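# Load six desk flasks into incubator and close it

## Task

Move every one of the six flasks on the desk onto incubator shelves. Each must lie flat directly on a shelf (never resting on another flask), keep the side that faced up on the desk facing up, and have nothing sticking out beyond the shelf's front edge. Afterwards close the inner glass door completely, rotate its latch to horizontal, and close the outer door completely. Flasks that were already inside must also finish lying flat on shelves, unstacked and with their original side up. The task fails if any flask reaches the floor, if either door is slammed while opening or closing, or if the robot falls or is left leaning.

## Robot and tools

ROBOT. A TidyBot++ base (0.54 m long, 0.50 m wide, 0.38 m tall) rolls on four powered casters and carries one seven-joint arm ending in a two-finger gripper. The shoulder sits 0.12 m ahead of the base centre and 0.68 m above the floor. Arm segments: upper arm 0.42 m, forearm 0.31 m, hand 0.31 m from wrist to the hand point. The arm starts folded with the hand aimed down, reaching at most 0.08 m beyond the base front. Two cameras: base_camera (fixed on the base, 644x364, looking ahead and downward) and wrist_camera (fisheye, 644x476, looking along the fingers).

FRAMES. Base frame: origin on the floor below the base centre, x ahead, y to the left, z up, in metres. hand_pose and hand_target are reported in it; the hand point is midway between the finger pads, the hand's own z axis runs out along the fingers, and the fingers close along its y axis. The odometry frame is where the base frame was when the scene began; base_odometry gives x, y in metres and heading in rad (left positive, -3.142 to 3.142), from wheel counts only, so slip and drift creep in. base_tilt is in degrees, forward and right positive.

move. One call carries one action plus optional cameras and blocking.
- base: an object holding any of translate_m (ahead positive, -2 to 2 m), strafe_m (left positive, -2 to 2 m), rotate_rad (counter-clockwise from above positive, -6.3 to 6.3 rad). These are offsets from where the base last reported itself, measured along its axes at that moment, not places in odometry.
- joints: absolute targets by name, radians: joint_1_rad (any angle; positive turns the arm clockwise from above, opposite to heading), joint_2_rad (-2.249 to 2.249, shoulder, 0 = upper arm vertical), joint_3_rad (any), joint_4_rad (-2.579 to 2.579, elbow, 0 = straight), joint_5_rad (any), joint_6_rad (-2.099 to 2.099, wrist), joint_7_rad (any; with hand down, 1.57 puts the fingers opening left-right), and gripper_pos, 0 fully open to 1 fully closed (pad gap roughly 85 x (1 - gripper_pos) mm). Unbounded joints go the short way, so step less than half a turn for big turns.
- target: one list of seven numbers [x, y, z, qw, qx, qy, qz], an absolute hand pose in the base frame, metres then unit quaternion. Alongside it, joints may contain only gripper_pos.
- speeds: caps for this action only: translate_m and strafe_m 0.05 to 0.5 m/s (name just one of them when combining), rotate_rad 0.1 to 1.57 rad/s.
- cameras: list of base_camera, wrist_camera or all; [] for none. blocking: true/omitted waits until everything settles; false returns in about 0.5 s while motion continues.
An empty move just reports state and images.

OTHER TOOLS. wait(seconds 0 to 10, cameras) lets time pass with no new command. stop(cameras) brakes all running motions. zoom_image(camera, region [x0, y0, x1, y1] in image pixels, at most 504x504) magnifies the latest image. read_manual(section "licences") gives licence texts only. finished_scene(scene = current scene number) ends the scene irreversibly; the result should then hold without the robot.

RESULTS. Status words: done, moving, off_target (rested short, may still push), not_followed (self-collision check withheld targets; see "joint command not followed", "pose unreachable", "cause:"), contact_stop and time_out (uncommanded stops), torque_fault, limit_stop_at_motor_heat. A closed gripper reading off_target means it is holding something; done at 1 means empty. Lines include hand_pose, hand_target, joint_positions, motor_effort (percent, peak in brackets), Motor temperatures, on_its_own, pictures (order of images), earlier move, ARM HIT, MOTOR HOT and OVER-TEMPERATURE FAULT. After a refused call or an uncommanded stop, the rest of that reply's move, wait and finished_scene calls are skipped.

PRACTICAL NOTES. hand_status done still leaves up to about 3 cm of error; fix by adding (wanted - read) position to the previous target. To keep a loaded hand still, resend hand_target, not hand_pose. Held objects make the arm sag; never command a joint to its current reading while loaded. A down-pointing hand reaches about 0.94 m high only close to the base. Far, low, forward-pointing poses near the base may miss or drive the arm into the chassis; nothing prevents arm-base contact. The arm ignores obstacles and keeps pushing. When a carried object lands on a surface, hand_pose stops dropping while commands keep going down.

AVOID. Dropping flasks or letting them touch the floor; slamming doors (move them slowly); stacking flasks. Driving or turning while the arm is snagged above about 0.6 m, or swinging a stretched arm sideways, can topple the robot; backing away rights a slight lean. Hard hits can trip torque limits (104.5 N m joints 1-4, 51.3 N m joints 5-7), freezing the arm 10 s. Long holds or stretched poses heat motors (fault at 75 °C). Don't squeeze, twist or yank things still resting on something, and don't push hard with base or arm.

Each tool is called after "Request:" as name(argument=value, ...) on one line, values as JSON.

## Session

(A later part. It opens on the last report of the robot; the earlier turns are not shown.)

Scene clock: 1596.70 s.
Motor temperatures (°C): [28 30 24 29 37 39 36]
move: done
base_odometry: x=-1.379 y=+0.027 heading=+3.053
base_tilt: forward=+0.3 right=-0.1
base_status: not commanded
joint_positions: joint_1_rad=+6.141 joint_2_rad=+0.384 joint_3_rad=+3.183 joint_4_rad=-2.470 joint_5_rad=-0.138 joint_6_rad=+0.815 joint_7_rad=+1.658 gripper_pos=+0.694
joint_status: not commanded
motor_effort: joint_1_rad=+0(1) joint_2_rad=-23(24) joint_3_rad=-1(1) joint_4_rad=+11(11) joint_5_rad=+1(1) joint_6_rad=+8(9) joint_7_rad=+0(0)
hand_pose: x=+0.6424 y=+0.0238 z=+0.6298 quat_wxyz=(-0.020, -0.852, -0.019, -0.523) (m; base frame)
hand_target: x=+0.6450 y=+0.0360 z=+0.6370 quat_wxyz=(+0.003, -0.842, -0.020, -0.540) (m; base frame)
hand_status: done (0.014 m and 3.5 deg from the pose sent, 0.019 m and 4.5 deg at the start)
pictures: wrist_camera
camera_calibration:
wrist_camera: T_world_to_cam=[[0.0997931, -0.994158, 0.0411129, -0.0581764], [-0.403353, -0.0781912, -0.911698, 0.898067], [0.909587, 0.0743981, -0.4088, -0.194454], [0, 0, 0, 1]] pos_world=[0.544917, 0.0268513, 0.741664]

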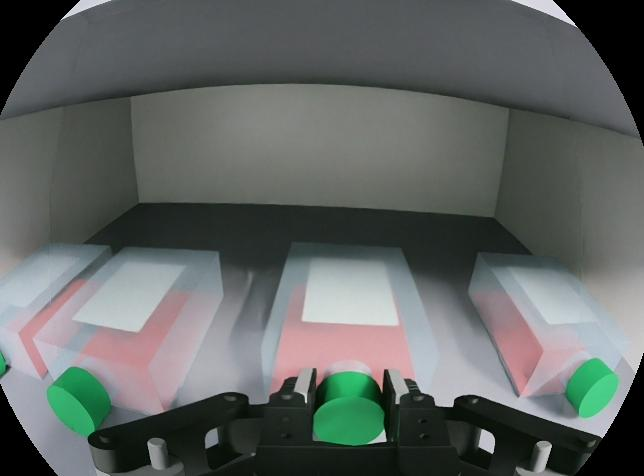

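Request:
move(target=[0.645, 0.037, 0.63, -0.003, 0.842, 0.0201, 0.54], cameras=[])

Request:
move(target=[0.645, 0.038, 0.625, -0.003, 0.842, 0.0201, 0.54], cameras=[])

Request:
move(target=[0.645, 0.038, 0.621, -0.003, 0.842, 0.0201, 0.54], cameras=["wrist_camera"])

Scene clock: 1599.93 s.
Motor temperatures (°C): [28 30 24 29 37 39 36]
move: done
base_odometry: x=-1.379 y=+0.027 heading=+3.053
base_tilt: forward=+0.3 right=-0.1
base_status: not commanded
joint_positions: joint_1_rad=+6.141 joint_2_rad=+0.406 joint_3_rad=+3.182 joint_4_rad=-2.475 joint_5_rad=-0.138 joint_6_rad=+0.856 joint_7_rad=+1.658 gripper_pos=+0.694
joint_status: not commanded
motor_effort: joint_1_rad=+0(0) joint_2_rad=-23(24) joint_3_rad=+0(1) joint_4_rad=+10(11) joint_5_rad=+1(1) joint_6_rad=+7(8) joint_7_rad=+0(0)
hand_pose: x=+0.6448 y=+0.0234 z=+0.6278 quat_wxyz=(-0.022, -0.848, -0.020, -0.529) (m; base frame)
hand_target: x=+0.6450 y=+0.0370 z=+0.6300 quat_wxyz=(+0.003, -0.842, -0.020, -0.540) (m; base frame)
hand_status: done (0.014 m and 3.2 deg from the pose sent, 0.013 m and 3.5 deg at the start)
pictures: none
No camera images: "cameras" was empty.

Scene clock: 1600.53 s.
Motor temperatures (°C): [28 30 24 29 37 39 36]
move: done
base_odometry: x=-1.379 y=+0.027 heading=+3.053
base_tilt: forward=+0.3 right=-0.2
base_status: not commanded
joint_positions: joint_1_rad=+6.141 joint_2_rad=+0.421 joint_3_rad=+3.182 joint_4_rad=-2.477 joint_5_rad=-0.138 joint_6_rad=+0.883 joint_7_rad=+1.657 gripper_pos=+0.694
joint_status: not commanded
motor_effort: joint_1_rad=+0(1) joint_2_rad=-22(23) joint_3_rad=+0(1) joint_4_rad=+9(11) joint_5_rad=+1(1) joint_6_rad=+7(8) joint_7_rad=+0(1)
hand_pose: x=+0.6469 y=+0.0229 z=+0.6274 quat_wxyz=(-0.023, -0.845, -0.020, -0.534) (m; base frame)
hand_target: x=+0.6450 y=+0.0380 z=+0.6250 quat_wxyz=(+0.003, -0.842, -0.020, -0.540) (m; base frame)
hand_status: done (0.015 m and 3.1 deg from the pose sent, 0.015 m and 3.2 deg at the start)
pictures: none
No camera images: "cameras" was empty.

Scene clock: 1601.10 s.
Motor temperatures (°C): [28 30 24 29 37 39 36]
move: done
base_odometry: x=-1.379 y=+0.027 heading=+3.053
base_tilt: forward=+0.3 right=-0.1
base_status: not commanded
joint_positions: joint_1_rad=+6.141 joint_2_rad=+0.432 joint_3_rad=+3.182 joint_4_rad=-2.478 joint_5_rad=-0.138 joint_6_rad=+0.906 joint_7_rad=+1.655 gripper_pos=+0.694
joint_status: not commanded
motor_effort: joint_1_rad=+1(1) joint_2_rad=-22(22) joint_3_rad=+0(1) joint_4_rad=+8(10) joint_5_rad=+0(1) joint_6_rad=+7(7) joint_7_rad=+0(1)
hand_pose: x=+0.6484 y=+0.0226 z=+0.6271 quat_wxyz=(-0.024, -0.842, -0.019, -0.538) (m; base frame)
hand_target: x=+0.6450 y=+0.0380 z=+0.6210 quat_wxyz=(+0.003, -0.842, -0.020, -0.540) (m; base frame)
hand_status: done (0.017 m and 3.1 deg from the pose sent, 0.016 m and 3.1 deg at the start)
pictures: wrist_camera
camera_calibration:
wrist_camera: T_world_to_cam=[[0.095635, -0.994082, 0.0515349, -0.0637354], [-0.371484, -0.0836744, -0.924661, 0.885569], [0.923501, 0.0692856, -0.377287, -0.229604], [0, 0, 0, 1]] pos_world=[0.547109, 0.0266495, 0.73551]

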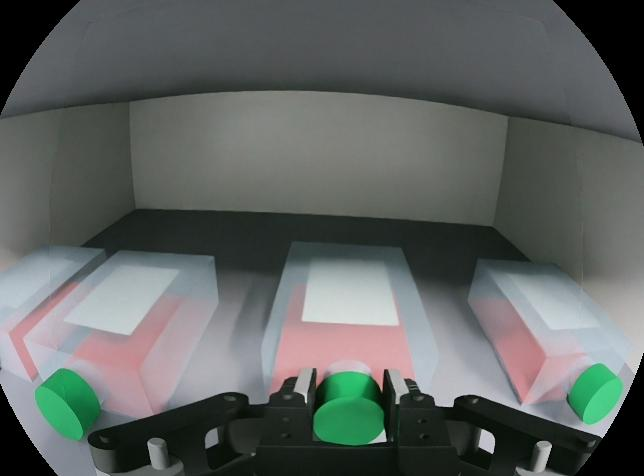

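Request:
move(target=[0.643, 0.038, 0.632, 0.001, 0.849, 0.0201, 0.53], cameras=["wrist_camera"])

Scene clock: 1607.50 s.
Motor temperatures (°C): [28 30 24 29 37 39 36]
move: done
base_odometry: x=-1.379 y=+0.027 heading=+3.053
base_tilt: forward=+0.3 right=-0.1
base_status: not commanded
joint_positions: joint_1_rad=+6.141 joint_2_rad=+0.409 joint_3_rad=+3.182 joint_4_rad=-2.478 joint_5_rad=-0.138 joint_6_rad=+0.864 joint_7_rad=+1.655 gripper_pos=+0.694
joint_status: not commanded
motor_effort: joint_1_rad=+0(1) joint_2_rad=-23(24) joint_3_rad=+1(1) joint_4_rad=+10(11) joint_5_rad=+1(1) joint_6_rad=+8(8) joint_7_rad=+0(0)
hand_pose: x=+0.6445 y=+0.0232 z=+0.6278 quat_wxyz=(-0.022, -0.847, -0.019, -0.531) (m; base frame)
hand_target: x=+0.6430 y=+0.0380 z=+0.6320 quat_wxyz=(-0.001, -0.848, -0.020, -0.529) (m; base frame)
hand_status: done (0.015 m and 2.4 deg from the pose sent, 0.017 m and 2.9 deg at the start)
pictures: wrist_camera
camera_calibration:
wrist_camera: T_world_to_cam=[[0.0973446, -0.994216, 0.0453821, -0.0599589], [-0.387785, -0.0798844, -0.918282, 0.891198], [0.916595, 0.0717912, -0.393318, -0.211304], [0, 0, 0, 1]] pos_world=[0.54511, 0.0267506, 0.737981]

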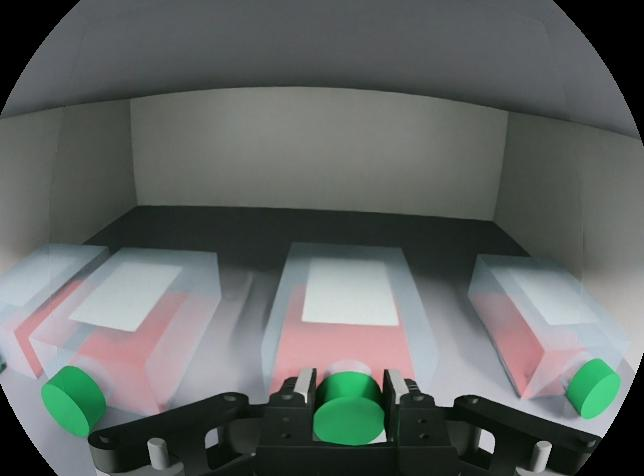

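Request:
move(target=[0.641, 0.038, 0.635, 0.001, 0.857, 0.0201, 0.515], cameras=["wrist_camera"])

Scene clock: 1613.70 s.
Motor temperatures (°C): [28 30 24 29 37 39 36]
move: done
base_odometry: x=-1.379 y=+0.027 heading=+3.053
base_tilt: forward=+0.4 right=-0.2
base_status: not commanded
joint_positions: joint_1_rad=+6.141 joint_2_rad=+0.370 joint_3_rad=+3.182 joint_4_rad=-2.463 joint_5_rad=-0.138 joint_6_rad=+0.784 joint_7_rad=+1.655 gripper_pos=+0.694
joint_status: not commanded
motor_effort: joint_1_rad=+0(0) joint_2_rad=-23(24) joint_3_rad=-1(1) joint_4_rad=+11(11) joint_5_rad=+1(1) joint_6_rad=+8(8) joint_7_rad=+0(0)
hand_pose: x=+0.6419 y=+0.0251 z=+0.6311 quat_wxyz=(-0.017, -0.854, -0.017, -0.519) (m; base frame)
hand_target: x=+0.6410 y=+0.0380 z=+0.6350 quat_wxyz=(-0.001, -0.857, -0.020, -0.515) (m; base frame)
hand_status: done (0.014 m and 2.0 deg from the pose sent, 0.017 m and 3.2 deg at the start)
pictures: wrist_camera
camera_calibration:
wrist_camera: T_world_to_cam=[[0.100473, -0.994374, 0.0335457, -0.0525662], [-0.412319, -0.072299, -0.908166, 0.902511], [0.905482, 0.077415, -0.417264, -0.18566], [0, 0, 0, 1]] pos_world=[0.545516, 0.0273531, 0.743925]

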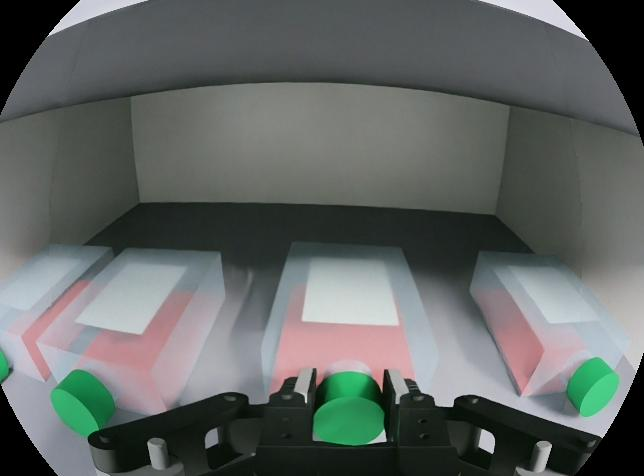

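Request:
move(target=[0.641, 0.038, 0.632, 0.001, 0.857, 0.0201, 0.515], cameras=[])

Request:
move(joints={"gripper_pos": 0.62}, cameras=["wrist_camera"])

Scene clock: 1616.87 s.
Motor temperatures (°C): [28 30 24 29 37 39 36]
move: done
base_odometry: x=-1.379 y=+0.027 heading=+3.053
base_tilt: forward=+0.3 right=-0.1
base_status: not commanded
joint_positions: joint_1_rad=+6.141 joint_2_rad=+0.370 joint_3_rad=+3.182 joint_4_rad=-2.463 joint_5_rad=-0.138 joint_6_rad=+0.784 joint_7_rad=+1.655 gripper_pos=+0.694
joint_status: not commanded
motor_effort: joint_1_rad=+0(0) joint_2_rad=-23(23) joint_3_rad=-1(1) joint_4_rad=+11(11) joint_5_rad=+1(1) joint_6_rad=+8(8) joint_7_rad=+0(0)
hand_pose: x=+0.6419 y=+0.0251 z=+0.6311 quat_wxyz=(-0.017, -0.854, -0.017, -0.519) (m; base frame)
hand_target: x=+0.6410 y=+0.0380 z=+0.6320 quat_wxyz=(-0.001, -0.857, -0.020, -0.515) (m; base frame)
hand_status: done (0.013 m and 2.0 deg from the pose sent, 0.013 m and 2.0 deg at the start)
pictures: none
No camera images: "cameras" was empty.

Scene clock: 1617.53 s.
Motor temperatures (°C): [28 30 24 29 37 39 36]
move: done
base_odometry: x=-1.379 y=+0.027 heading=+3.053
base_tilt: forward=+0.2 right=-0.1
base_status: not commanded
joint_positions: joint_1_rad=+6.141 joint_2_rad=+0.370 joint_3_rad=+3.182 joint_4_rad=-2.463 joint_5_rad=-0.138 joint_6_rad=+0.784 joint_7_rad=+1.655 gripper_pos=+0.620
joint_status: all done
motor_effort: joint_1_rad=+0(0) joint_2_rad=-22(23) joint_3_rad=+0(1) joint_4_rad=+10(11) joint_5_rad=+0(1) joint_6_rad=+7(8) joint_7_rad=+0(1)
hand_pose: x=+0.6419 y=+0.0251 z=+0.6311 quat_wxyz=(-0.017, -0.854, -0.017, -0.519) (m; base frame)
hand_target: x=+0.6410 y=+0.0380 z=+0.6320 quat_wxyz=(-0.001, -0.857, -0.020, -0.515) (m; base frame)
hand_status: not commanded
pictures: wrist_camera
camera_calibration:
wrist_camera: T_world_to_cam=[[0.100473, -0.994374, 0.0335457, -0.0525662], [-0.412319, -0.072299, -0.908166, 0.902511], [0.905482, 0.077415, -0.417264, -0.18566], [0, 0, 0, 1]] pos_world=[0.545516, 0.0273531, 0.743925]

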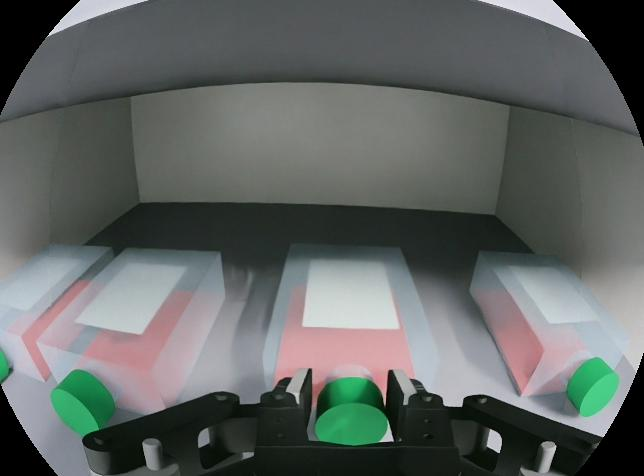

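Request:
move(joints={"gripper_pos": 0.42}, cameras=[])

Request:
move(base={"translate_m": -0.13}, speeds={"translate_m": 0.12}, cameras=["wrist_camera"])

Request:
move(base={"translate_m": -0.65}, cameras=["wrist_camera"])

Request:
zoom_image(camera="wrist_camera", region=[180, 0, 480, 300])

Scene clock: 1620.90 s.
Motor temperatures (°C): [28 30 24 29 37 39 36]
move: done
base_odometry: x=-1.379 y=+0.027 heading=+3.053
base_tilt: forward=+0.2 right=-0.1
base_status: not commanded
joint_positions: joint_1_rad=+6.141 joint_2_rad=+0.370 joint_3_rad=+3.182 joint_4_rad=-2.463 joint_5_rad=-0.138 joint_6_rad=+0.784 joint_7_rad=+1.655 gripper_pos=+0.420
joint_status: all done
motor_effort: joint_1_rad=+0(0) joint_2_rad=-22(23) joint_3_rad=-1(1) joint_4_rad=+11(11) joint_5_rad=+1(1) joint_6_rad=+7(8) joint_7_rad=+0(0)
hand_pose: x=+0.6419 y=+0.0251 z=+0.6311 quat_wxyz=(-0.017, -0.854, -0.017, -0.519) (m; base frame)
hand_target: x=+0.6410 y=+0.0380 z=+0.6320 quat_wxyz=(-0.001, -0.857, -0.020, -0.515) (m; base frame)
hand_status: not commanded
pictures: none
No camera images: "cameras" was empty.

Scene clock: 1622.60 s.
Motor temperatures (°C): [28 30 24 29 37 39 36]
move: done
base_odometry: x=-1.249 y=+0.015 heading=+3.053
base_tilt: forward=+0.3 right=-0.1
base_status: done
joint_positions: joint_1_rad=+6.141 joint_2_rad=+0.370 joint_3_rad=+3.182 joint_4_rad=-2.462 joint_5_rad=-0.138 joint_6_rad=+0.784 joint_7_rad=+1.655 gripper_pos=+0.420
joint_status: not commanded
motor_effort: joint_1_rad=+0(1) joint_2_rad=-22(24) joint_3_rad=-1(1) joint_4_rad=+11(12) joint_5_rad=+0(1) joint_6_rad=+7(8) joint_7_rad=+0(1)
hand_pose: x=+0.6421 y=+0.0251 z=+0.6313 quat_wxyz=(-0.017, -0.854, -0.017, -0.519) (m; base frame)
hand_target: x=+0.6410 y=+0.0380 z=+0.6320 quat_wxyz=(-0.001, -0.857, -0.020, -0.515) (m; base frame)
hand_status: not commanded
pictures: wrist_camera
camera_calibration:
wrist_camera: T_world_to_cam=[[0.100542, -0.994366, 0.0335694, -0.0525454], [-0.411785, -0.0723037, -0.908408, 0.902581], [0.905718, 0.0775097, -0.416735, -0.186332], [0, 0, 0, 1]] pos_world=[0.545717, 0.0274531, 0.744024]

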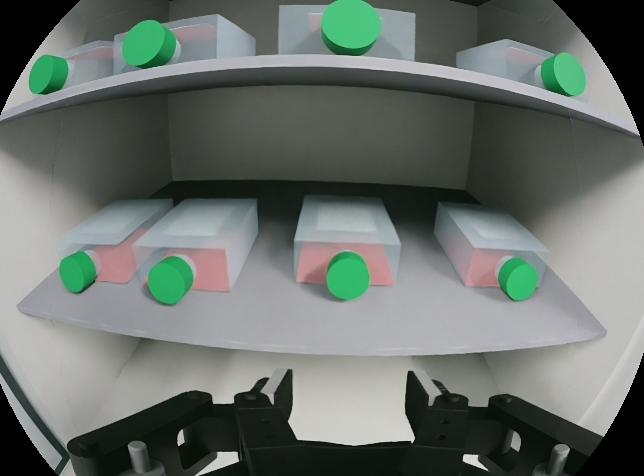

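Scene clock: 1625.27 s.
Motor temperatures (°C): [28 30 24 29 37 39 36]
move: done
base_odometry: x=-0.601 y=-0.043 heading=+3.052
base_tilt: forward=+0.3 right=-0.2
base_status: done
joint_positions: joint_1_rad=+6.141 joint_2_rad=+0.370 joint_3_rad=+3.182 joint_4_rad=-2.462 joint_5_rad=-0.138 joint_6_rad=+0.784 joint_7_rad=+1.655 gripper_pos=+0.420
joint_status: not commanded
motor_effort: joint_1_rad=+0(1) joint_2_rad=-22(24) joint_3_rad=-1(2) joint_4_rad=+10(12) joint_5_rad=+1(1) joint_6_rad=+8(8) joint_7_rad=+0(1)
hand_pose: x=+0.6424 y=+0.0252 z=+0.6315 quat_wxyz=(-0.017, -0.854, -0.017, -0.520) (m; base frame)
hand_target: x=+0.6410 y=+0.0380 z=+0.6320 quat_wxyz=(-0.001, -0.857, -0.020, -0.515) (m; base frame)
hand_status: not commanded
pictures: wrist_camera
camera_calibration:
wrist_camera: T_world_to_cam=[[0.100477, -0.994374, 0.0335479, -0.0525208], [-0.411184, -0.0722055, -0.908688, 0.902722], [0.905998, 0.0775083, -0.416125, -0.187036], [0, 0, 0, 1]] pos_world=[0.545917, 0.0274531, 0.744224]

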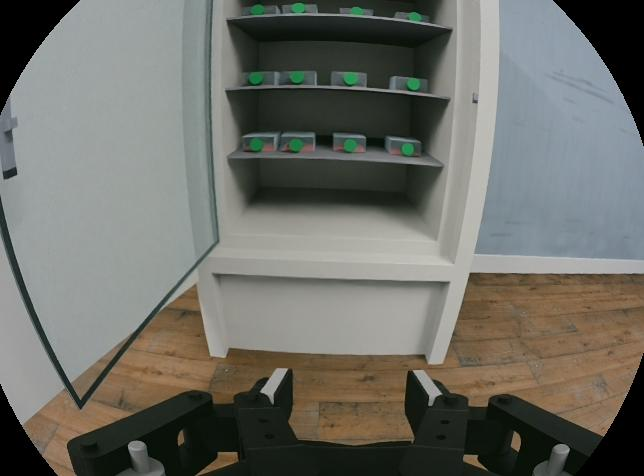

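Scaled by 1.680.

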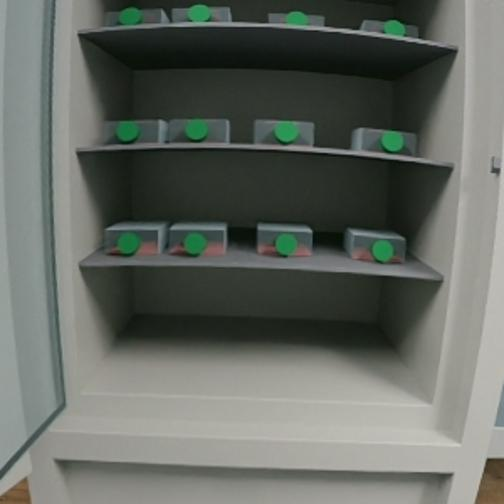

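Request:
move(joints={"joint_1_rad": -0.044, "joint_2_rad": -0.315, "joint_3_rad": 3.18, "joint_4_rad": -2.4, "joint_5_rad": 0.02, "joint_6_rad": 0.57, "joint_7_rad": 0.02, "gripper_pos": 1.0}, base={"translate_m": -0.1}, cameras=["wrist_camera"])

Scene clock: 1649.07 s.
Motor temperatures (°C): [28 30 24 29 37 39 36]
move: done
base_odometry: x=-0.502 y=-0.052 heading=+3.052
base_tilt: forward=+0.2 right=-0.2
base_status: done
joint_positions: joint_1_rad=+6.220 joint_2_rad=-0.298 joint_3_rad=+3.182 joint_4_rad=-2.420 joint_5_rad=-0.063 joint_6_rad=+0.625 joint_7_rad=+0.084 gripper_pos=+0.999
joint_status: all done
motor_effort: joint_1_rad=+0(2) joint_2_rad=-8(25) joint_3_rad=+1(2) joint_4_rad=+20(21) joint_5_rad=+1(2) joint_6_rad=+9(9) joint_7_rad=+0(1)
hand_pose: x=+0.5744 y=-0.0020 z=+0.9422 quat_wxyz=(+0.510, -0.483, +0.480, -0.526) (m; base frame)
hand_target: x=+0.5736 y=+0.0050 z=+0.9447 quat_wxyz=(+0.512, -0.496, +0.475, -0.516) (m; base frame)
hand_status: not commanded
pictures: wrist_camera
camera_calibration:
wrist_camera: T_world_to_cam=[[0.156429, -0.0493532, -0.986455, 0.84764], [0.0690961, 0.996851, -0.0389162, 0.0618539], [0.985269, -0.0620726, 0.159347, -0.581966], [0, 0, 0, 1]] pos_world=[0.436524, -0.0559495, 0.931301]

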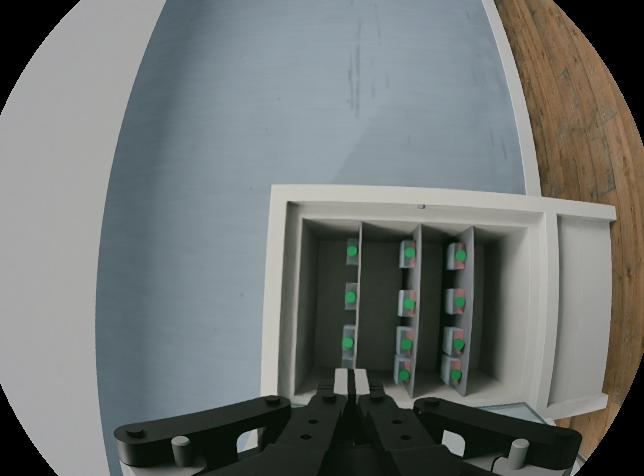

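Request:
move(base={"strafe_m": 0.43}, speeds={"strafe_m": 0.3}, cameras=["wrist_camera"])

Scene clock: 1653.60 s.
Motor temperatures (°C): [28 30 24 29 37 39 36]
move: done
base_odometry: x=-0.540 y=-0.481 heading=+3.053
base_tilt: forward=+0.2 right=-0.1
base_status: done
joint_positions: joint_1_rad=+6.223 joint_2_rad=-0.298 joint_3_rad=+3.182 joint_4_rad=-2.419 joint_5_rad=-0.060 joint_6_rad=+0.624 joint_7_rad=+0.082 gripper_pos=+0.999
joint_status: not commanded
motor_effort: joint_1_rad=+0(1) joint_2_rad=-8(9) joint_3_rad=+0(2) joint_4_rad=+20(21) joint_5_rad=+1(2) joint_6_rad=+8(9) joint_7_rad=+0(1)
hand_pose: x=+0.5744 y=-0.0027 z=+0.9419 quat_wxyz=(+0.509, -0.483, +0.481, -0.526) (m; base frame)
hand_target: x=+0.5736 y=+0.0050 z=+0.9447 quat_wxyz=(+0.512, -0.496, +0.475, -0.516) (m; base frame)
hand_status: not commanded
pictures: wrist_camera
camera_calibration:
wrist_camera: T_world_to_cam=[[0.155136, -0.0502039, -0.986617, 0.848178], [0.0700675, 0.996752, -0.0397022, 0.0627557], [0.985405, -0.0629705, 0.15815, -0.580976], [0, 0, 0, 1]] pos_world=[0.436517, -0.0565543, 0.9312]

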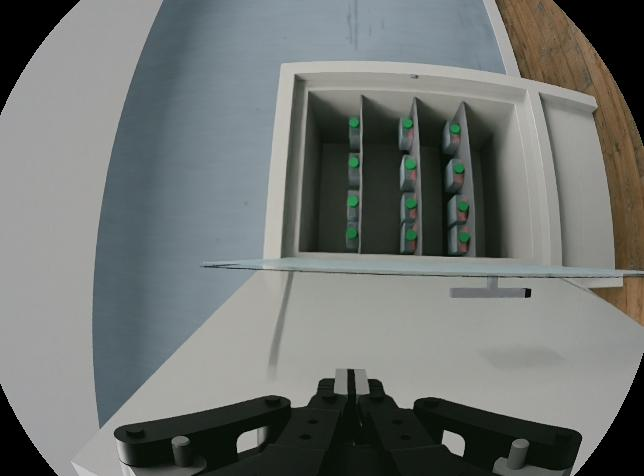

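Request:
move(base={"translate_m": 0.3}, speeds={"translate_m": 0.15}, cameras=["wrist_camera"])

Scene clock: 1661.40 s.
Motor temperatures (°C): [28 30 24 29 37 39 36]
move: done
base_odometry: x=-0.839 y=-0.454 heading=+3.053
base_tilt: forward=+0.3 right=-0.1
base_status: done
joint_positions: joint_1_rad=+6.223 joint_2_rad=-0.302 joint_3_rad=+3.182 joint_4_rad=-2.417 joint_5_rad=-0.060 joint_6_rad=+0.623 joint_7_rad=+0.082 gripper_pos=+0.999
joint_status: not commanded
motor_effort: joint_1_rad=+0(1) joint_2_rad=-7(10) joint_3_rad=+0(2) joint_4_rad=+20(21) joint_5_rad=+1(1) joint_6_rad=+8(9) joint_7_rad=+0(1)
hand_pose: x=+0.5737 y=-0.0028 z=+0.9444 quat_wxyz=(+0.510, -0.482, +0.479, -0.527) (m; base frame)
hand_target: x=+0.5736 y=+0.0050 z=+0.9447 quat_wxyz=(+0.512, -0.496, +0.475, -0.516) (m; base frame)
hand_status: not commanded
pictures: wrist_camera
camera_calibration:
wrist_camera: T_world_to_cam=[[0.159768, -0.0498195, -0.985897, 0.847487], [0.0700922, 0.996777, -0.0390107, 0.0623213], [0.984663, -0.062871, 0.162745, -0.584579], [0, 0, 0, 1]] pos_world=[0.435844, -0.0566521, 0.933103]

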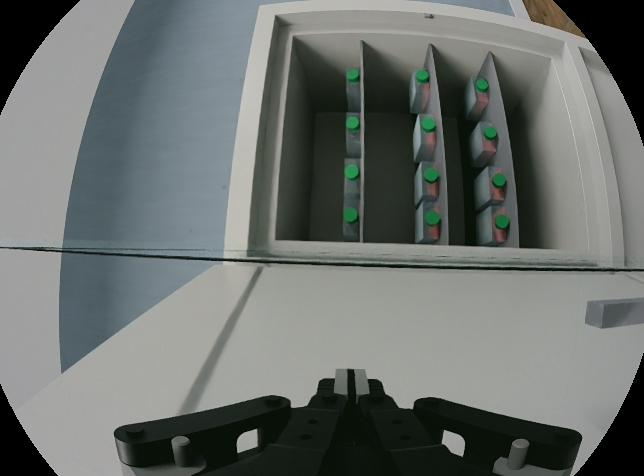

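Request:
move(base={"strafe_m": -0.05}, speeds={"strafe_m": 0.08}, cameras=["wrist_camera"])

Scene clock: 1672.53 s.
Motor temperatures (°C): [28 30 24 29 37 39 36]
move: done
base_odometry: x=-0.834 y=-0.404 heading=+3.053
base_tilt: forward=+0.3 right=-0.2
base_status: done
joint_positions: joint_1_rad=+6.224 joint_2_rad=-0.302 joint_3_rad=+3.182 joint_4_rad=-2.417 joint_5_rad=-0.057 joint_6_rad=+0.622 joint_7_rad=+0.081 gripper_pos=+0.999
joint_status: not commanded
motor_effort: joint_1_rad=+0(3) joint_2_rad=-8(9) joint_3_rad=+0(2) joint_4_rad=+21(21) joint_5_rad=+1(1) joint_6_rad=+8(9) joint_7_rad=+0(1)
hand_pose: x=+0.5737 y=-0.0026 z=+0.9444 quat_wxyz=(+0.510, -0.482, +0.479, -0.527) (m; base frame)
hand_target: x=+0.5736 y=+0.0050 z=+0.9447 quat_wxyz=(+0.512, -0.496, +0.475, -0.516) (m; base frame)
hand_status: not commanded
pictures: wrist_camera
camera_calibration:
wrist_camera: T_world_to_cam=[[0.159631, -0.0509781, -0.98586, 0.847435], [0.0693856, 0.996775, -0.0403076, 0.0637396], [0.984735, -0.0619701, 0.162653, -0.584565], [0, 0, 0, 1]] pos_world=[0.435943, -0.056559, 0.933103]

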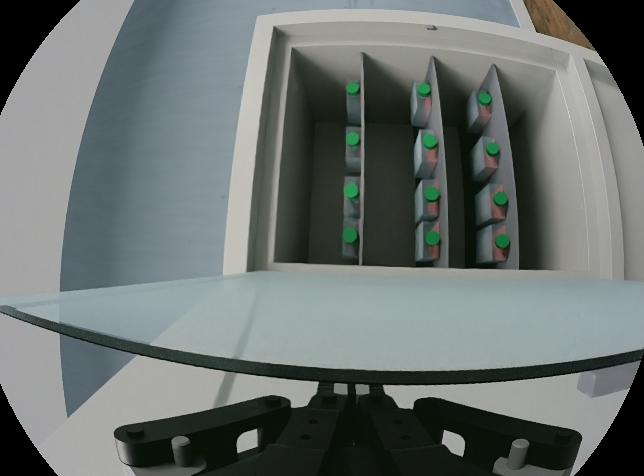

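Request:
move(base={"translate_m": 0.0, "strafe_m": -0.055}, speeds={"strafe_m": 0.07}, cameras=["wrist_camera"])

Scene clock: 1676.57 s.
Motor temperatures (°C): [28 30 24 29 37 39 36]
move: done
base_odometry: x=-0.830 y=-0.350 heading=+3.053
base_tilt: forward=+0.3 right=-0.1
base_status: done
joint_positions: joint_1_rad=+6.225 joint_2_rad=-0.302 joint_3_rad=+3.181 joint_4_rad=-2.417 joint_5_rad=-0.055 joint_6_rad=+0.622 joint_7_rad=+0.080 gripper_pos=+0.999
joint_status: not commanded
motor_effort: joint_1_rad=+0(3) joint_2_rad=-8(9) joint_3_rad=+0(3) joint_4_rad=+20(21) joint_5_rad=+1(1) joint_6_rad=+8(9) joint_7_rad=+1(1)
hand_pose: x=+0.5737 y=-0.0024 z=+0.9443 quat_wxyz=(+0.510, -0.483, +0.479, -0.527) (m; base frame)
hand_target: x=+0.5736 y=+0.0050 z=+0.9447 quat_wxyz=(+0.512, -0.496, +0.475, -0.516) (m; base frame)
hand_status: not commanded
pictures: wrist_camera
camera_calibration:
wrist_camera: T_world_to_cam=[[0.159489, -0.0518757, -0.985836, 0.847423], [0.0688277, 0.996773, -0.0413163, 0.0649293], [0.984797, -0.0612633, 0.162545, -0.58445], [0, 0, 0, 1]] pos_world=[0.435941, -0.0565644, 0.933102]

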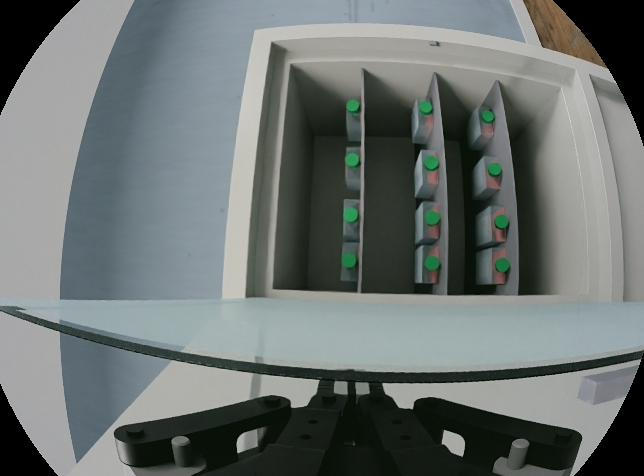

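Request:
move(base={"translate_m": 0.027, "strafe_m": -0.129}, speeds={"strafe_m": 0.1}, cameras=["wrist_camera"])

Scene clock: 1680.53 s.
Motor temperatures (°C): [28 30 24 29 37 39 36]
move: done
base_odometry: x=-0.845 y=-0.219 heading=+3.053
base_tilt: forward=+0.2 right=-0.2
base_status: done
joint_positions: joint_1_rad=+6.227 joint_2_rad=-0.302 joint_3_rad=+3.179 joint_4_rad=-2.417 joint_5_rad=-0.052 joint_6_rad=+0.621 joint_7_rad=+0.079 gripper_pos=+0.999
joint_status: not commanded
motor_effort: joint_1_rad=+0(4) joint_2_rad=-8(10) joint_3_rad=+0(6) joint_4_rad=+20(21) joint_5_rad=+1(1) joint_6_rad=+8(9) joint_7_rad=+0(1)
hand_pose: x=+0.5736 y=-0.0014 z=+0.9443 quat_wxyz=(+0.510, -0.484, +0.477, -0.527) (m; base frame)
hand_target: x=+0.5736 y=+0.0050 z=+0.9447 quat_wxyz=(+0.512, -0.496, +0.475, -0.516) (m; base frame)
hand_status: not commanded
pictures: wrist_camera
camera_calibration:
wrist_camera: T_world_to_cam=[[0.159362, -0.0540137, -0.985741, 0.847493], [0.0662945, 0.996834, -0.0439039, 0.0676694], [0.984992, -0.0583526, 0.162438, -0.584353], [0, 0, 0, 1]] pos_world=[0.436039, -0.0557775, 0.933301]

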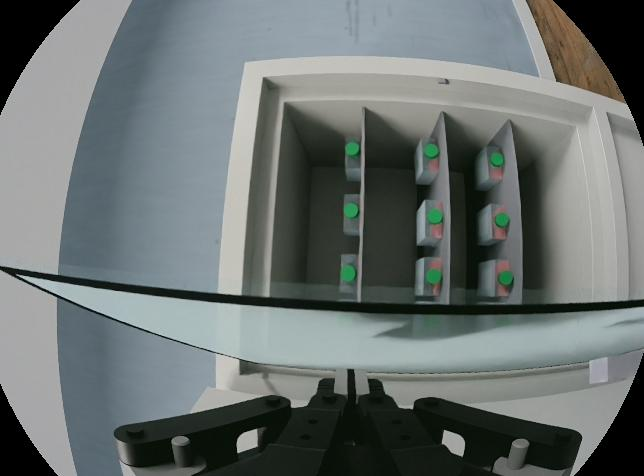

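Request:
move(base={"translate_m": 0.059, "strafe_m": -0.116}, speeds={"strafe_m": 0.1}, cameras=["wrist_camera"])

Request:
move(base={"translate_m": 0.085, "strafe_m": -0.094}, speeds={"strafe_m": 0.1}, cameras=["wrist_camera"])

Scene clock: 1684.00 s.
Motor temperatures (°C): [28 30 24 29 37 39 36]
move: done
base_odometry: x=-0.893 y=-0.098 heading=+3.053
base_tilt: forward=+0.2 right=-0.1
base_status: done
joint_positions: joint_1_rad=+6.227 joint_2_rad=-0.302 joint_3_rad=+3.178 joint_4_rad=-2.417 joint_5_rad=-0.048 joint_6_rad=+0.621 joint_7_rad=+0.079 gripper_pos=+0.999
joint_status: not commanded
motor_effort: joint_1_rad=+0(6) joint_2_rad=-7(9) joint_3_rad=+0(5) joint_4_rad=+20(21) joint_5_rad=+1(3) joint_6_rad=+9(9) joint_7_rad=+0(1)
hand_pose: x=+0.5736 y=-0.0007 z=+0.9443 quat_wxyz=(+0.510, -0.485, +0.476, -0.527) (m; base frame)
hand_target: x=+0.5736 y=+0.0050 z=+0.9447 quat_wxyz=(+0.512, -0.496, +0.475, -0.516) (m; base frame)
hand_status: not commanded
pictures: wrist_camera
camera_calibration:
wrist_camera: T_world_to_cam=[[0.159583, -0.0565179, -0.985565, 0.847305], [0.0646243, 0.996816, -0.0466991, 0.0707307], [0.985067, -0.0562391, 0.162727, -0.584555], [0, 0, 0, 1]] pos_world=[0.436039, -0.0554925, 0.9335]

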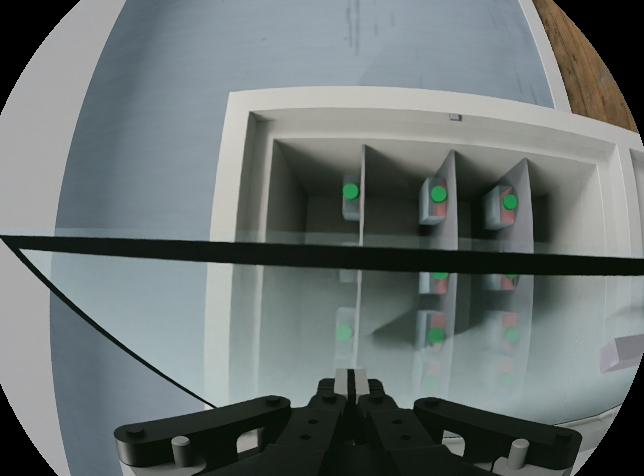

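Scene clock: 1685.83 s.
Motor temperatures (°C): [28 30 24 29 37 39 36]
move: done
base_odometry: x=-0.970 y=+0.004 heading=+3.053
base_tilt: forward=+0.2 right=-0.1
base_status: done
joint_positions: joint_1_rad=+6.227 joint_2_rad=-0.304 joint_3_rad=+3.178 joint_4_rad=-2.417 joint_5_rad=-0.047 joint_6_rad=+0.621 joint_7_rad=+0.079 gripper_pos=+0.999
joint_status: not commanded
motor_effort: joint_1_rad=+0(4) joint_2_rad=-8(10) joint_3_rad=+0(5) joint_4_rad=+20(23) joint_5_rad=+1(1) joint_6_rad=+9(9) joint_7_rad=+0(1)
hand_pose: x=+0.5733 y=-0.0003 z=+0.9451 quat_wxyz=(+0.510, -0.485, +0.475, -0.528) (m; base frame)
hand_target: x=+0.5736 y=+0.0050 z=+0.9447 quat_wxyz=(+0.512, -0.496, +0.475, -0.516) (m; base frame)
hand_status: not commanded
pictures: wrist_camera
camera_calibration:
wrist_camera: T_world_to_cam=[[0.160854, -0.0578794, -0.98528, 0.847048], [0.0635171, 0.996817, -0.0481875, 0.0723534], [0.984932, -0.0548309, 0.164018, -0.585515], [0, 0, 0, 1]] pos_world=[0.435846, -0.0552008, 0.934101]

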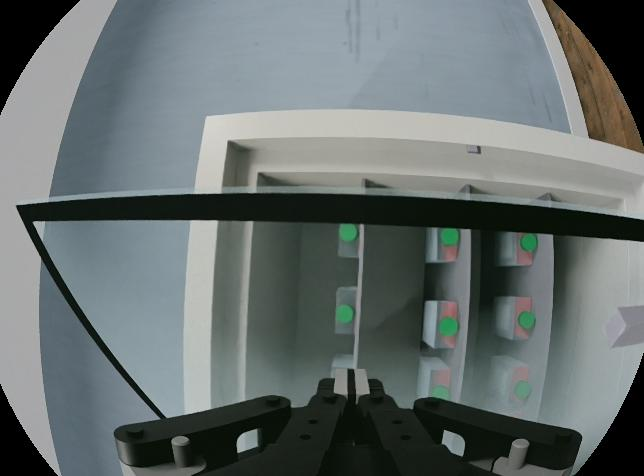

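Request:
move(base={"translate_m": 0.104, "strafe_m": -0.068}, speeds={"translate_m": 0.1}, cameras=["wrist_camera"])

Request:
move(base={"translate_m": 0.09, "strafe_m": -0.032}, speeds={"translate_m": 0.08}, cameras=["wrist_camera"])

Scene clock: 1690.23 s.
Motor temperatures (°C): [28 30 24 29 37 39 36]
move: done
base_odometry: x=-1.067 y=+0.081 heading=+3.053
base_tilt: forward=+0.3 right=-0.1
base_status: done
joint_positions: joint_1_rad=+6.227 joint_2_rad=-0.306 joint_3_rad=+3.178 joint_4_rad=-2.416 joint_5_rad=-0.046 joint_6_rad=+0.620 joint_7_rad=+0.079 gripper_pos=+0.999
joint_status: not commanded
motor_effort: joint_1_rad=+0(4) joint_2_rad=-8(10) joint_3_rad=-1(4) joint_4_rad=+20(23) joint_5_rad=+1(1) joint_6_rad=+9(9) joint_7_rad=+1(1)
hand_pose: x=+0.5728 y=+0.0001 z=+0.9463 quat_wxyz=(+0.510, -0.485, +0.474, -0.528) (m; base frame)
hand_target: x=+0.5736 y=+0.0050 z=+0.9447 quat_wxyz=(+0.512, -0.496, +0.475, -0.516) (m; base frame)
hand_status: not commanded
pictures: wrist_camera
camera_calibration:
wrist_camera: T_world_to_cam=[[0.163278, -0.0584798, -0.984845, 0.846636], [0.0626503, 0.996842, -0.0488053, 0.0730937], [0.984589, -0.053732, 0.166426, -0.587226], [0, 0, 0, 1]] pos_world=[0.43536, -0.0549045, 0.935102]

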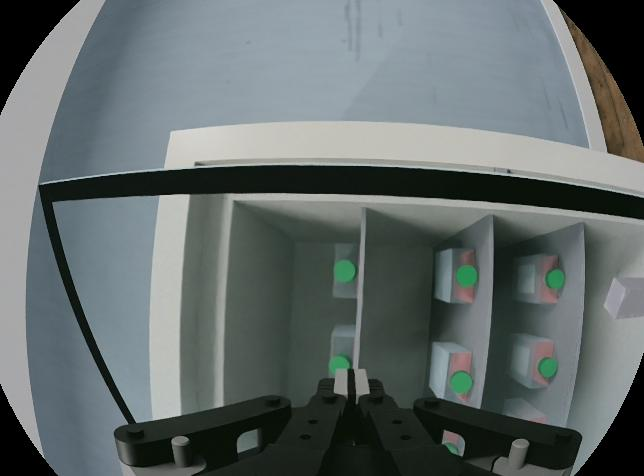

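Scene clock: 1691.97 s.
Motor temperatures (°C): [28 30 24 29 37 39 36]
move: done
base_odometry: x=-1.154 y=+0.121 heading=+3.052
base_tilt: forward=+0.3 right=-0.1
base_status: done
joint_positions: joint_1_rad=+6.227 joint_2_rad=-0.308 joint_3_rad=+3.178 joint_4_rad=-2.416 joint_5_rad=-0.045 joint_6_rad=+0.620 joint_7_rad=+0.079 gripper_pos=+0.999
joint_status: not commanded
motor_effort: joint_1_rad=+0(1) joint_2_rad=-7(10) joint_3_rad=+0(1) joint_4_rad=+20(23) joint_5_rad=+1(1) joint_6_rad=+9(9) joint_7_rad=+0(1)
hand_pose: x=+0.5721 y=+0.0001 z=+0.9475 quat_wxyz=(+0.511, -0.485, +0.474, -0.529) (m; base frame)
hand_target: x=+0.5736 y=+0.0050 z=+0.9447 quat_wxyz=(+0.512, -0.496, +0.475, -0.516) (m; base frame)
hand_status: not commanded
pictures: wrist_camera
camera_calibration:
wrist_camera: T_world_to_cam=[[0.165682, -0.0584202, -0.984447, 0.846101], [0.0627596, 0.996845, -0.0485935, 0.0730233], [0.98418, -0.0537324, 0.168825, -0.588856], [0, 0, 0, 1]] pos_world=[0.434774, -0.0550042, 0.935904]

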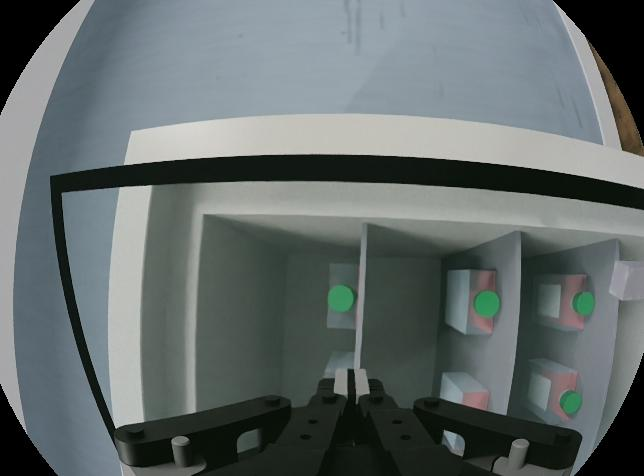

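Request:
move(base={"translate_m": 0.07, "strafe_m": -0.01}, speeds={"translate_m": 0.07}, cameras=["wrist_camera"])

Request:
move(base={"translate_m": 0.03, "strafe_m": -0.002}, speeds={"translate_m": 0.05}, cameras=["wrist_camera"])

Scene clock: 1698.23 s.
Motor temperatures (°C): [28 30 24 29 37 39 36]
move: done
base_odometry: x=-1.223 y=+0.138 heading=+3.052
base_tilt: forward=+0.3 right=-0.2
base_status: done
joint_positions: joint_1_rad=+6.227 joint_2_rad=-0.309 joint_3_rad=+3.178 joint_4_rad=-2.416 joint_5_rad=-0.045 joint_6_rad=+0.619 joint_7_rad=+0.079 gripper_pos=+0.999
joint_status: not commanded
motor_effort: joint_1_rad=+0(1) joint_2_rad=-7(10) joint_3_rad=-1(1) joint_4_rad=+20(22) joint_5_rad=+1(1) joint_6_rad=+8(9) joint_7_rad=+0(1)
hand_pose: x=+0.5720 y=+0.0001 z=+0.9477 quat_wxyz=(+0.511, -0.485, +0.474, -0.529) (m; base frame)
hand_target: x=+0.5736 y=+0.0050 z=+0.9447 quat_wxyz=(+0.512, -0.496, +0.475, -0.516) (m; base frame)
hand_status: not commanded
pictures: wrist_camera
camera_calibration:
wrist_camera: T_world_to_cam=[[0.165979, -0.0583386, -0.984402, 0.846148], [0.062758, 0.99685, -0.0484947, 0.0729471], [0.98413, -0.0537301, 0.169117, -0.589044], [0, 0, 0, 1]] pos_world=[0.434676, -0.0550037, 0.936105]

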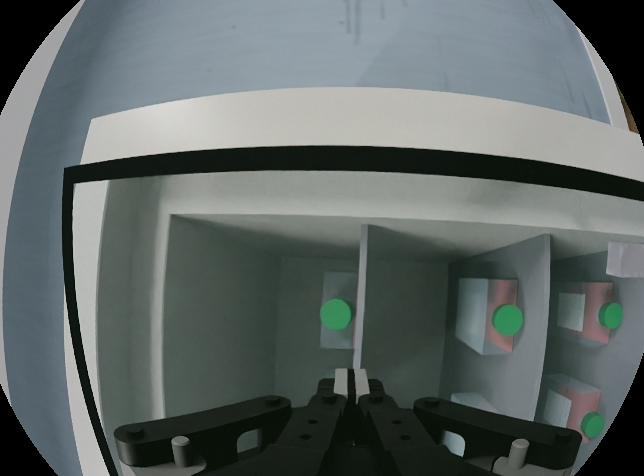

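Scene clock: 1699.33 s.
Motor temperatures (°C): [28 30 24 29 37 39 36]
move: done
base_odometry: x=-1.253 y=+0.142 heading=+3.052
base_tilt: forward=+0.3 right=-0.2
base_status: done
joint_positions: joint_1_rad=+6.227 joint_2_rad=-0.309 joint_3_rad=+3.178 joint_4_rad=-2.416 joint_5_rad=-0.045 joint_6_rad=+0.619 joint_7_rad=+0.079 gripper_pos=+0.999
joint_status: not commanded
motor_effort: joint_1_rad=+0(1) joint_2_rad=-8(10) joint_3_rad=+0(1) joint_4_rad=+21(23) joint_5_rad=+0(1) joint_6_rad=+8(9) joint_7_rad=+0(1)
hand_pose: x=+0.5719 y=+0.0001 z=+0.9479 quat_wxyz=(+0.511, -0.484, +0.473, -0.529) (m; base frame)
hand_target: x=+0.5736 y=+0.0050 z=+0.9447 quat_wxyz=(+0.512, -0.496, +0.475, -0.516) (m; base frame)
hand_status: not commanded
pictures: wrist_camera
camera_calibration:
wrist_camera: T_world_to_cam=[[0.166172, -0.0583658, -0.984368, 0.846244], [0.0627702, 0.996848, -0.0485095, 0.0729717], [0.984097, -0.0537281, 0.169312, -0.589148], [0, 0, 0, 1]] pos_world=[0.434577, -0.0550038, 0.936305]

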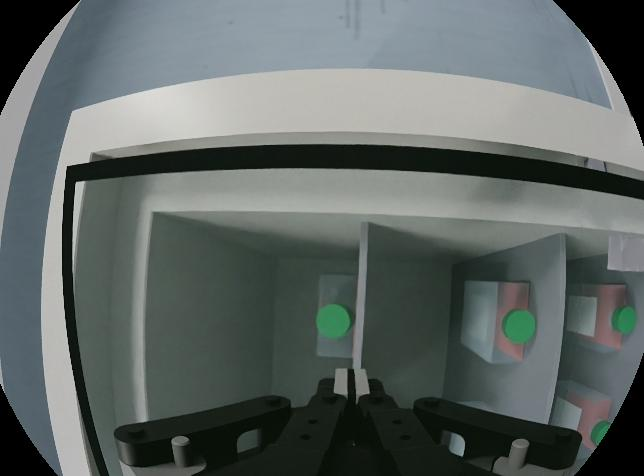

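Request:
move(base={"translate_m": 0.02}, speeds={"translate_m": 0.05}, cameras=[])

Request:
move(base={"translate_m": 0.02}, speeds={"translate_m": 0.05}, cameras=["wrist_camera"])

Scene clock: 1703.50 s.
Motor temperatures (°C): [28 30 24 29 37 39 36]
move: done
base_odometry: x=-1.273 y=+0.144 heading=+3.052
base_tilt: forward=+0.3 right=-0.2
base_status: done
joint_positions: joint_1_rad=+6.227 joint_2_rad=-0.310 joint_3_rad=+3.178 joint_4_rad=-2.415 joint_5_rad=-0.045 joint_6_rad=+0.618 joint_7_rad=+0.079 gripper_pos=+0.999
joint_status: not commanded
motor_effort: joint_1_rad=+0(1) joint_2_rad=-8(10) joint_3_rad=+0(1) joint_4_rad=+20(23) joint_5_rad=+1(2) joint_6_rad=+8(9) joint_7_rad=+0(0)
hand_pose: x=+0.5719 y=+0.0000 z=+0.9481 quat_wxyz=(+0.511, -0.484, +0.473, -0.529) (m; base frame)
hand_target: x=+0.5736 y=+0.0050 z=+0.9447 quat_wxyz=(+0.512, -0.496, +0.475, -0.516) (m; base frame)
hand_status: not commanded
pictures: none
No camera images: "cameras" was empty.

Scene clock: 1704.40 s.
Motor temperatures (°C): [28 30 24 29 37 39 36]
move: done
base_odometry: x=-1.293 y=+0.147 heading=+3.052
base_tilt: forward=+0.3 right=-0.2
base_status: done
joint_positions: joint_1_rad=+6.227 joint_2_rad=-0.310 joint_3_rad=+3.178 joint_4_rad=-2.415 joint_5_rad=-0.045 joint_6_rad=+0.618 joint_7_rad=+0.079 gripper_pos=+0.999
joint_status: not commanded
motor_effort: joint_1_rad=+0(1) joint_2_rad=-8(10) joint_3_rad=+0(1) joint_4_rad=+20(22) joint_5_rad=+1(1) joint_6_rad=+8(9) joint_7_rad=+0(0)
hand_pose: x=+0.5718 y=+0.0000 z=+0.9482 quat_wxyz=(+0.511, -0.484, +0.473, -0.529) (m; base frame)
hand_target: x=+0.5736 y=+0.0050 z=+0.9447 quat_wxyz=(+0.512, -0.496, +0.475, -0.516) (m; base frame)
hand_status: not commanded
pictures: wrist_camera
camera_calibration:
wrist_camera: T_world_to_cam=[[0.166381, -0.058296, -0.984337, 0.846341], [0.062871, 0.996847, -0.0484099, 0.07285], [0.984055, -0.0538318, 0.169522, -0.589269], [0, 0, 0, 1]] pos_world=[0.434478, -0.0550034, 0.936505]

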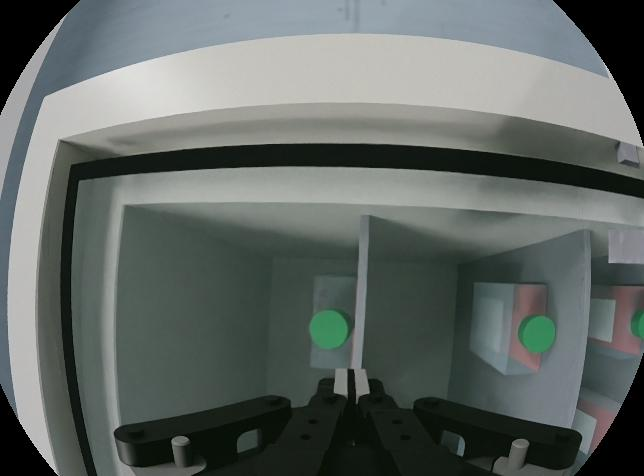

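Request:
move(base={"translate_m": 0.02}, speeds={"translate_m": 0.05}, cameras=[])

Request:
move(base={"translate_m": 0.02}, speeds={"translate_m": 0.05}, cameras=["wrist_camera"])

Scene clock: 1709.03 s.
Motor temperatures (°C): [28 29 24 29 37 39 36]
move: done
base_odometry: x=-1.313 y=+0.149 heading=+3.052
base_tilt: forward=+0.3 right=-0.1
base_status: done
joint_positions: joint_1_rad=+6.227 joint_2_rad=-0.312 joint_3_rad=+3.178 joint_4_rad=-2.415 joint_5_rad=-0.045 joint_6_rad=+0.618 joint_7_rad=+0.079 gripper_pos=+0.999
joint_status: not commanded
motor_effort: joint_1_rad=+0(1) joint_2_rad=-7(10) joint_3_rad=+0(1) joint_4_rad=+20(23) joint_5_rad=+1(1) joint_6_rad=+8(9) joint_7_rad=+0(1)
hand_pose: x=+0.5714 y=+0.0000 z=+0.9487 quat_wxyz=(+0.511, -0.484, +0.473, -0.529) (m; base frame)
hand_target: x=+0.5736 y=+0.0050 z=+0.9447 quat_wxyz=(+0.512, -0.496, +0.475, -0.516) (m; base frame)
hand_status: not commanded
pictures: none
No camera images: "cameras" was empty.

Scene clock: 1709.97 s.
Motor temperatures (°C): [28 29 24 29 37 39 36]
move: done
base_odometry: x=-1.333 y=+0.151 heading=+3.052
base_tilt: forward=+0.3 right=-0.2
base_status: done
joint_positions: joint_1_rad=+6.228 joint_2_rad=-0.332 joint_3_rad=+3.178 joint_4_rad=-2.429 joint_5_rad=-0.045 joint_6_rad=+0.616 joint_7_rad=+0.079 gripper_pos=+0.999
joint_status: not commanded
motor_effort: joint_1_rad=+1(1) joint_2_rad=-3(9) joint_3_rad=+0(2) joint_4_rad=+24(28) joint_5_rad=+1(2) joint_6_rad=+9(10) joint_7_rad=+0(1)
hand_pose: x=+0.5643 y=-0.0004 z=+0.9495 quat_wxyz=(+0.513, -0.483, +0.472, -0.530) (m; base frame)
hand_target: x=+0.5736 y=+0.0050 z=+0.9447 quat_wxyz=(+0.512, -0.496, +0.475, -0.516) (m; base frame)
hand_status: not commanded
pictures: wrist_camera
camera_calibration:
wrist_camera: T_world_to_cam=[[0.172429, -0.0573917, -0.983349, 0.8445], [0.0631096, 0.996894, -0.0471161, 0.0724209], [0.982998, -0.0539345, 0.175515, -0.587183], [0, 0, 0, 1]] pos_world=[0.427014, -0.0553981, 0.93691]

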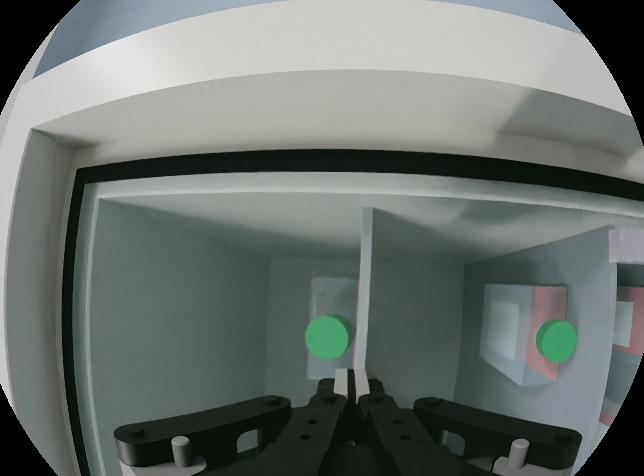

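Request:
move(base={"translate_m": 0.015}, speeds={"translate_m": 0.05}, cameras=[])

Request:
move(base={"translate_m": -0.3}, speeds={"translate_m": 0.3}, cameras=["wrist_camera"])

Scene clock: 1712.40 s.
Motor temperatures (°C): [28 29 24 29 37 39 36]
move: done
base_odometry: x=-1.347 y=+0.152 heading=+3.052
base_tilt: forward=+0.3 right=-0.1
base_status: done
joint_positions: joint_1_rad=+6.228 joint_2_rad=-0.371 joint_3_rad=+3.177 joint_4_rad=-2.458 joint_5_rad=-0.045 joint_6_rad=+0.614 joint_7_rad=+0.079 gripper_pos=+0.999
joint_status: not commanded
motor_effort: joint_1_rad=+2(3) joint_2_rad=+4(10) joint_3_rad=+4(4) joint_4_rad=+30(34) joint_5_rad=-1(1) joint_6_rad=+9(10) joint_7_rad=+0(1)
hand_pose: x=+0.5502 y=-0.0005 z=+0.9489 quat_wxyz=(+0.515, -0.480, +0.470, -0.532) (m; base frame)
hand_target: x=+0.5736 y=+0.0050 z=+0.9447 quat_wxyz=(+0.512, -0.496, +0.475, -0.516) (m; base frame)
hand_status: not commanded
pictures: none
No camera images: "cameras" was empty.

Scene clock: 1714.40 s.
Motor temperatures (°C): [28 29 24 29 37 39 36]
move: done
base_odometry: x=-1.048 y=+0.125 heading=+3.052
base_tilt: forward=+0.2 right=-0.2
base_status: done
joint_positions: joint_1_rad=+6.230 joint_2_rad=-0.314 joint_3_rad=+3.177 joint_4_rad=-2.408 joint_5_rad=-0.045 joint_6_rad=+0.614 joint_7_rad=+0.079 gripper_pos=+0.999
joint_status: not commanded
motor_effort: joint_1_rad=+0(2) joint_2_rad=-8(11) joint_3_rad=+0(3) joint_4_rad=+21(29) joint_5_rad=+1(2) joint_6_rad=+8(10) joint_7_rad=+0(1)
hand_pose: x=+0.5720 y=-0.0008 z=+0.9527 quat_wxyz=(+0.512, -0.482, +0.472, -0.531) (m; base frame)
hand_target: x=+0.5736 y=+0.0050 z=+0.9447 quat_wxyz=(+0.512, -0.496, +0.475, -0.516) (m; base frame)
hand_status: not commanded
pictures: wrist_camera
camera_calibration:
wrist_camera: T_world_to_cam=[[0.172775, -0.0587815, -0.983206, 0.846043], [0.0647472, 0.996736, -0.0482127, 0.0726078], [0.982831, -0.0553299, 0.176017, -0.595823], [0, 0, 0, 1]] pos_world=[0.434717, -0.055606, 0.94021]

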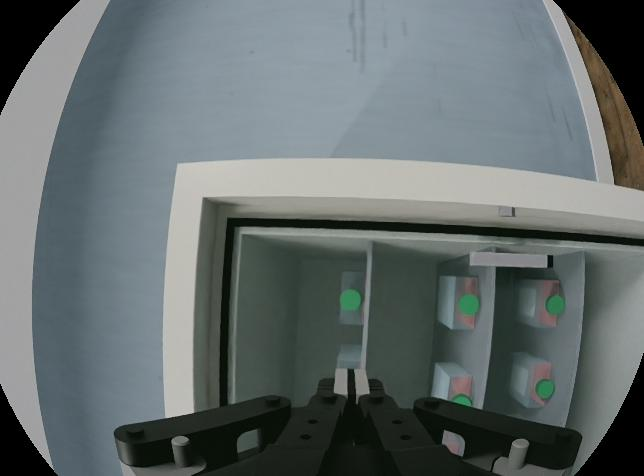

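Request:
move(base={"translate_m": -0.12, "strafe_m": -0.07}, joints={"joint_1_rad": -0.044, "joint_2_rad": 0.39, "joint_3_rad": 3.18, "joint_4_rad": -2.55, "joint_5_rad": 0.0, "joint_6_rad": 1.39, "joint_7_rad": 1.62, "gripper_pos": 0.3}, cameras=["wrist_camera"])

Scene clock: 1721.97 s.
Motor temperatures (°C): [28 29 24 29 37 39 36]
move: done
base_odometry: x=-0.922 y=+0.184 heading=+3.052
base_tilt: forward=+0.3 right=-0.1
base_status: done
joint_positions: joint_1_rad=+6.230 joint_2_rad=+0.379 joint_3_rad=+3.177 joint_4_rad=-2.535 joint_5_rad=-0.045 joint_6_rad=+1.332 joint_7_rad=+1.556 gripper_pos=+0.300
joint_status: all done
motor_effort: joint_1_rad=+0(2) joint_2_rad=-22(23) joint_3_rad=+0(2) joint_4_rad=+10(21) joint_5_rad=+1(2) joint_6_rad=+9(10) joint_7_rad=+0(1)
hand_pose: x=+0.6572 y=-0.0002 z=+0.7629 quat_wxyz=(-0.004, -0.711, +0.013, -0.703) (m; base frame)
hand_target: x=+0.6535 y=+0.0072 z=+0.7694 quat_wxyz=(-0.020, -0.699, -0.025, -0.714) (m; base frame)
hand_status: not commanded
pictures: wrist_camera
camera_calibration:
wrist_camera: T_world_to_cam=[[0.0618582, -0.997957, 0.0159887, -0.0449235], [0.0419483, -0.0134057, -0.99903, 0.797544], [0.997203, 0.0624689, 0.0410334, -0.552476], [0, 0, 0, 1]] pos_world=[0.520254, 0.000372521, 0.820159]

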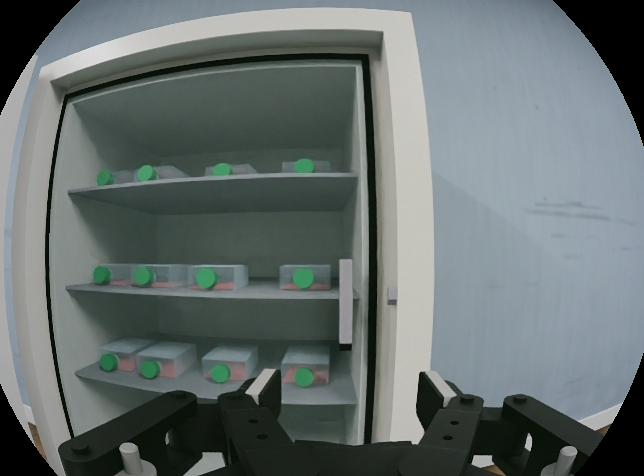

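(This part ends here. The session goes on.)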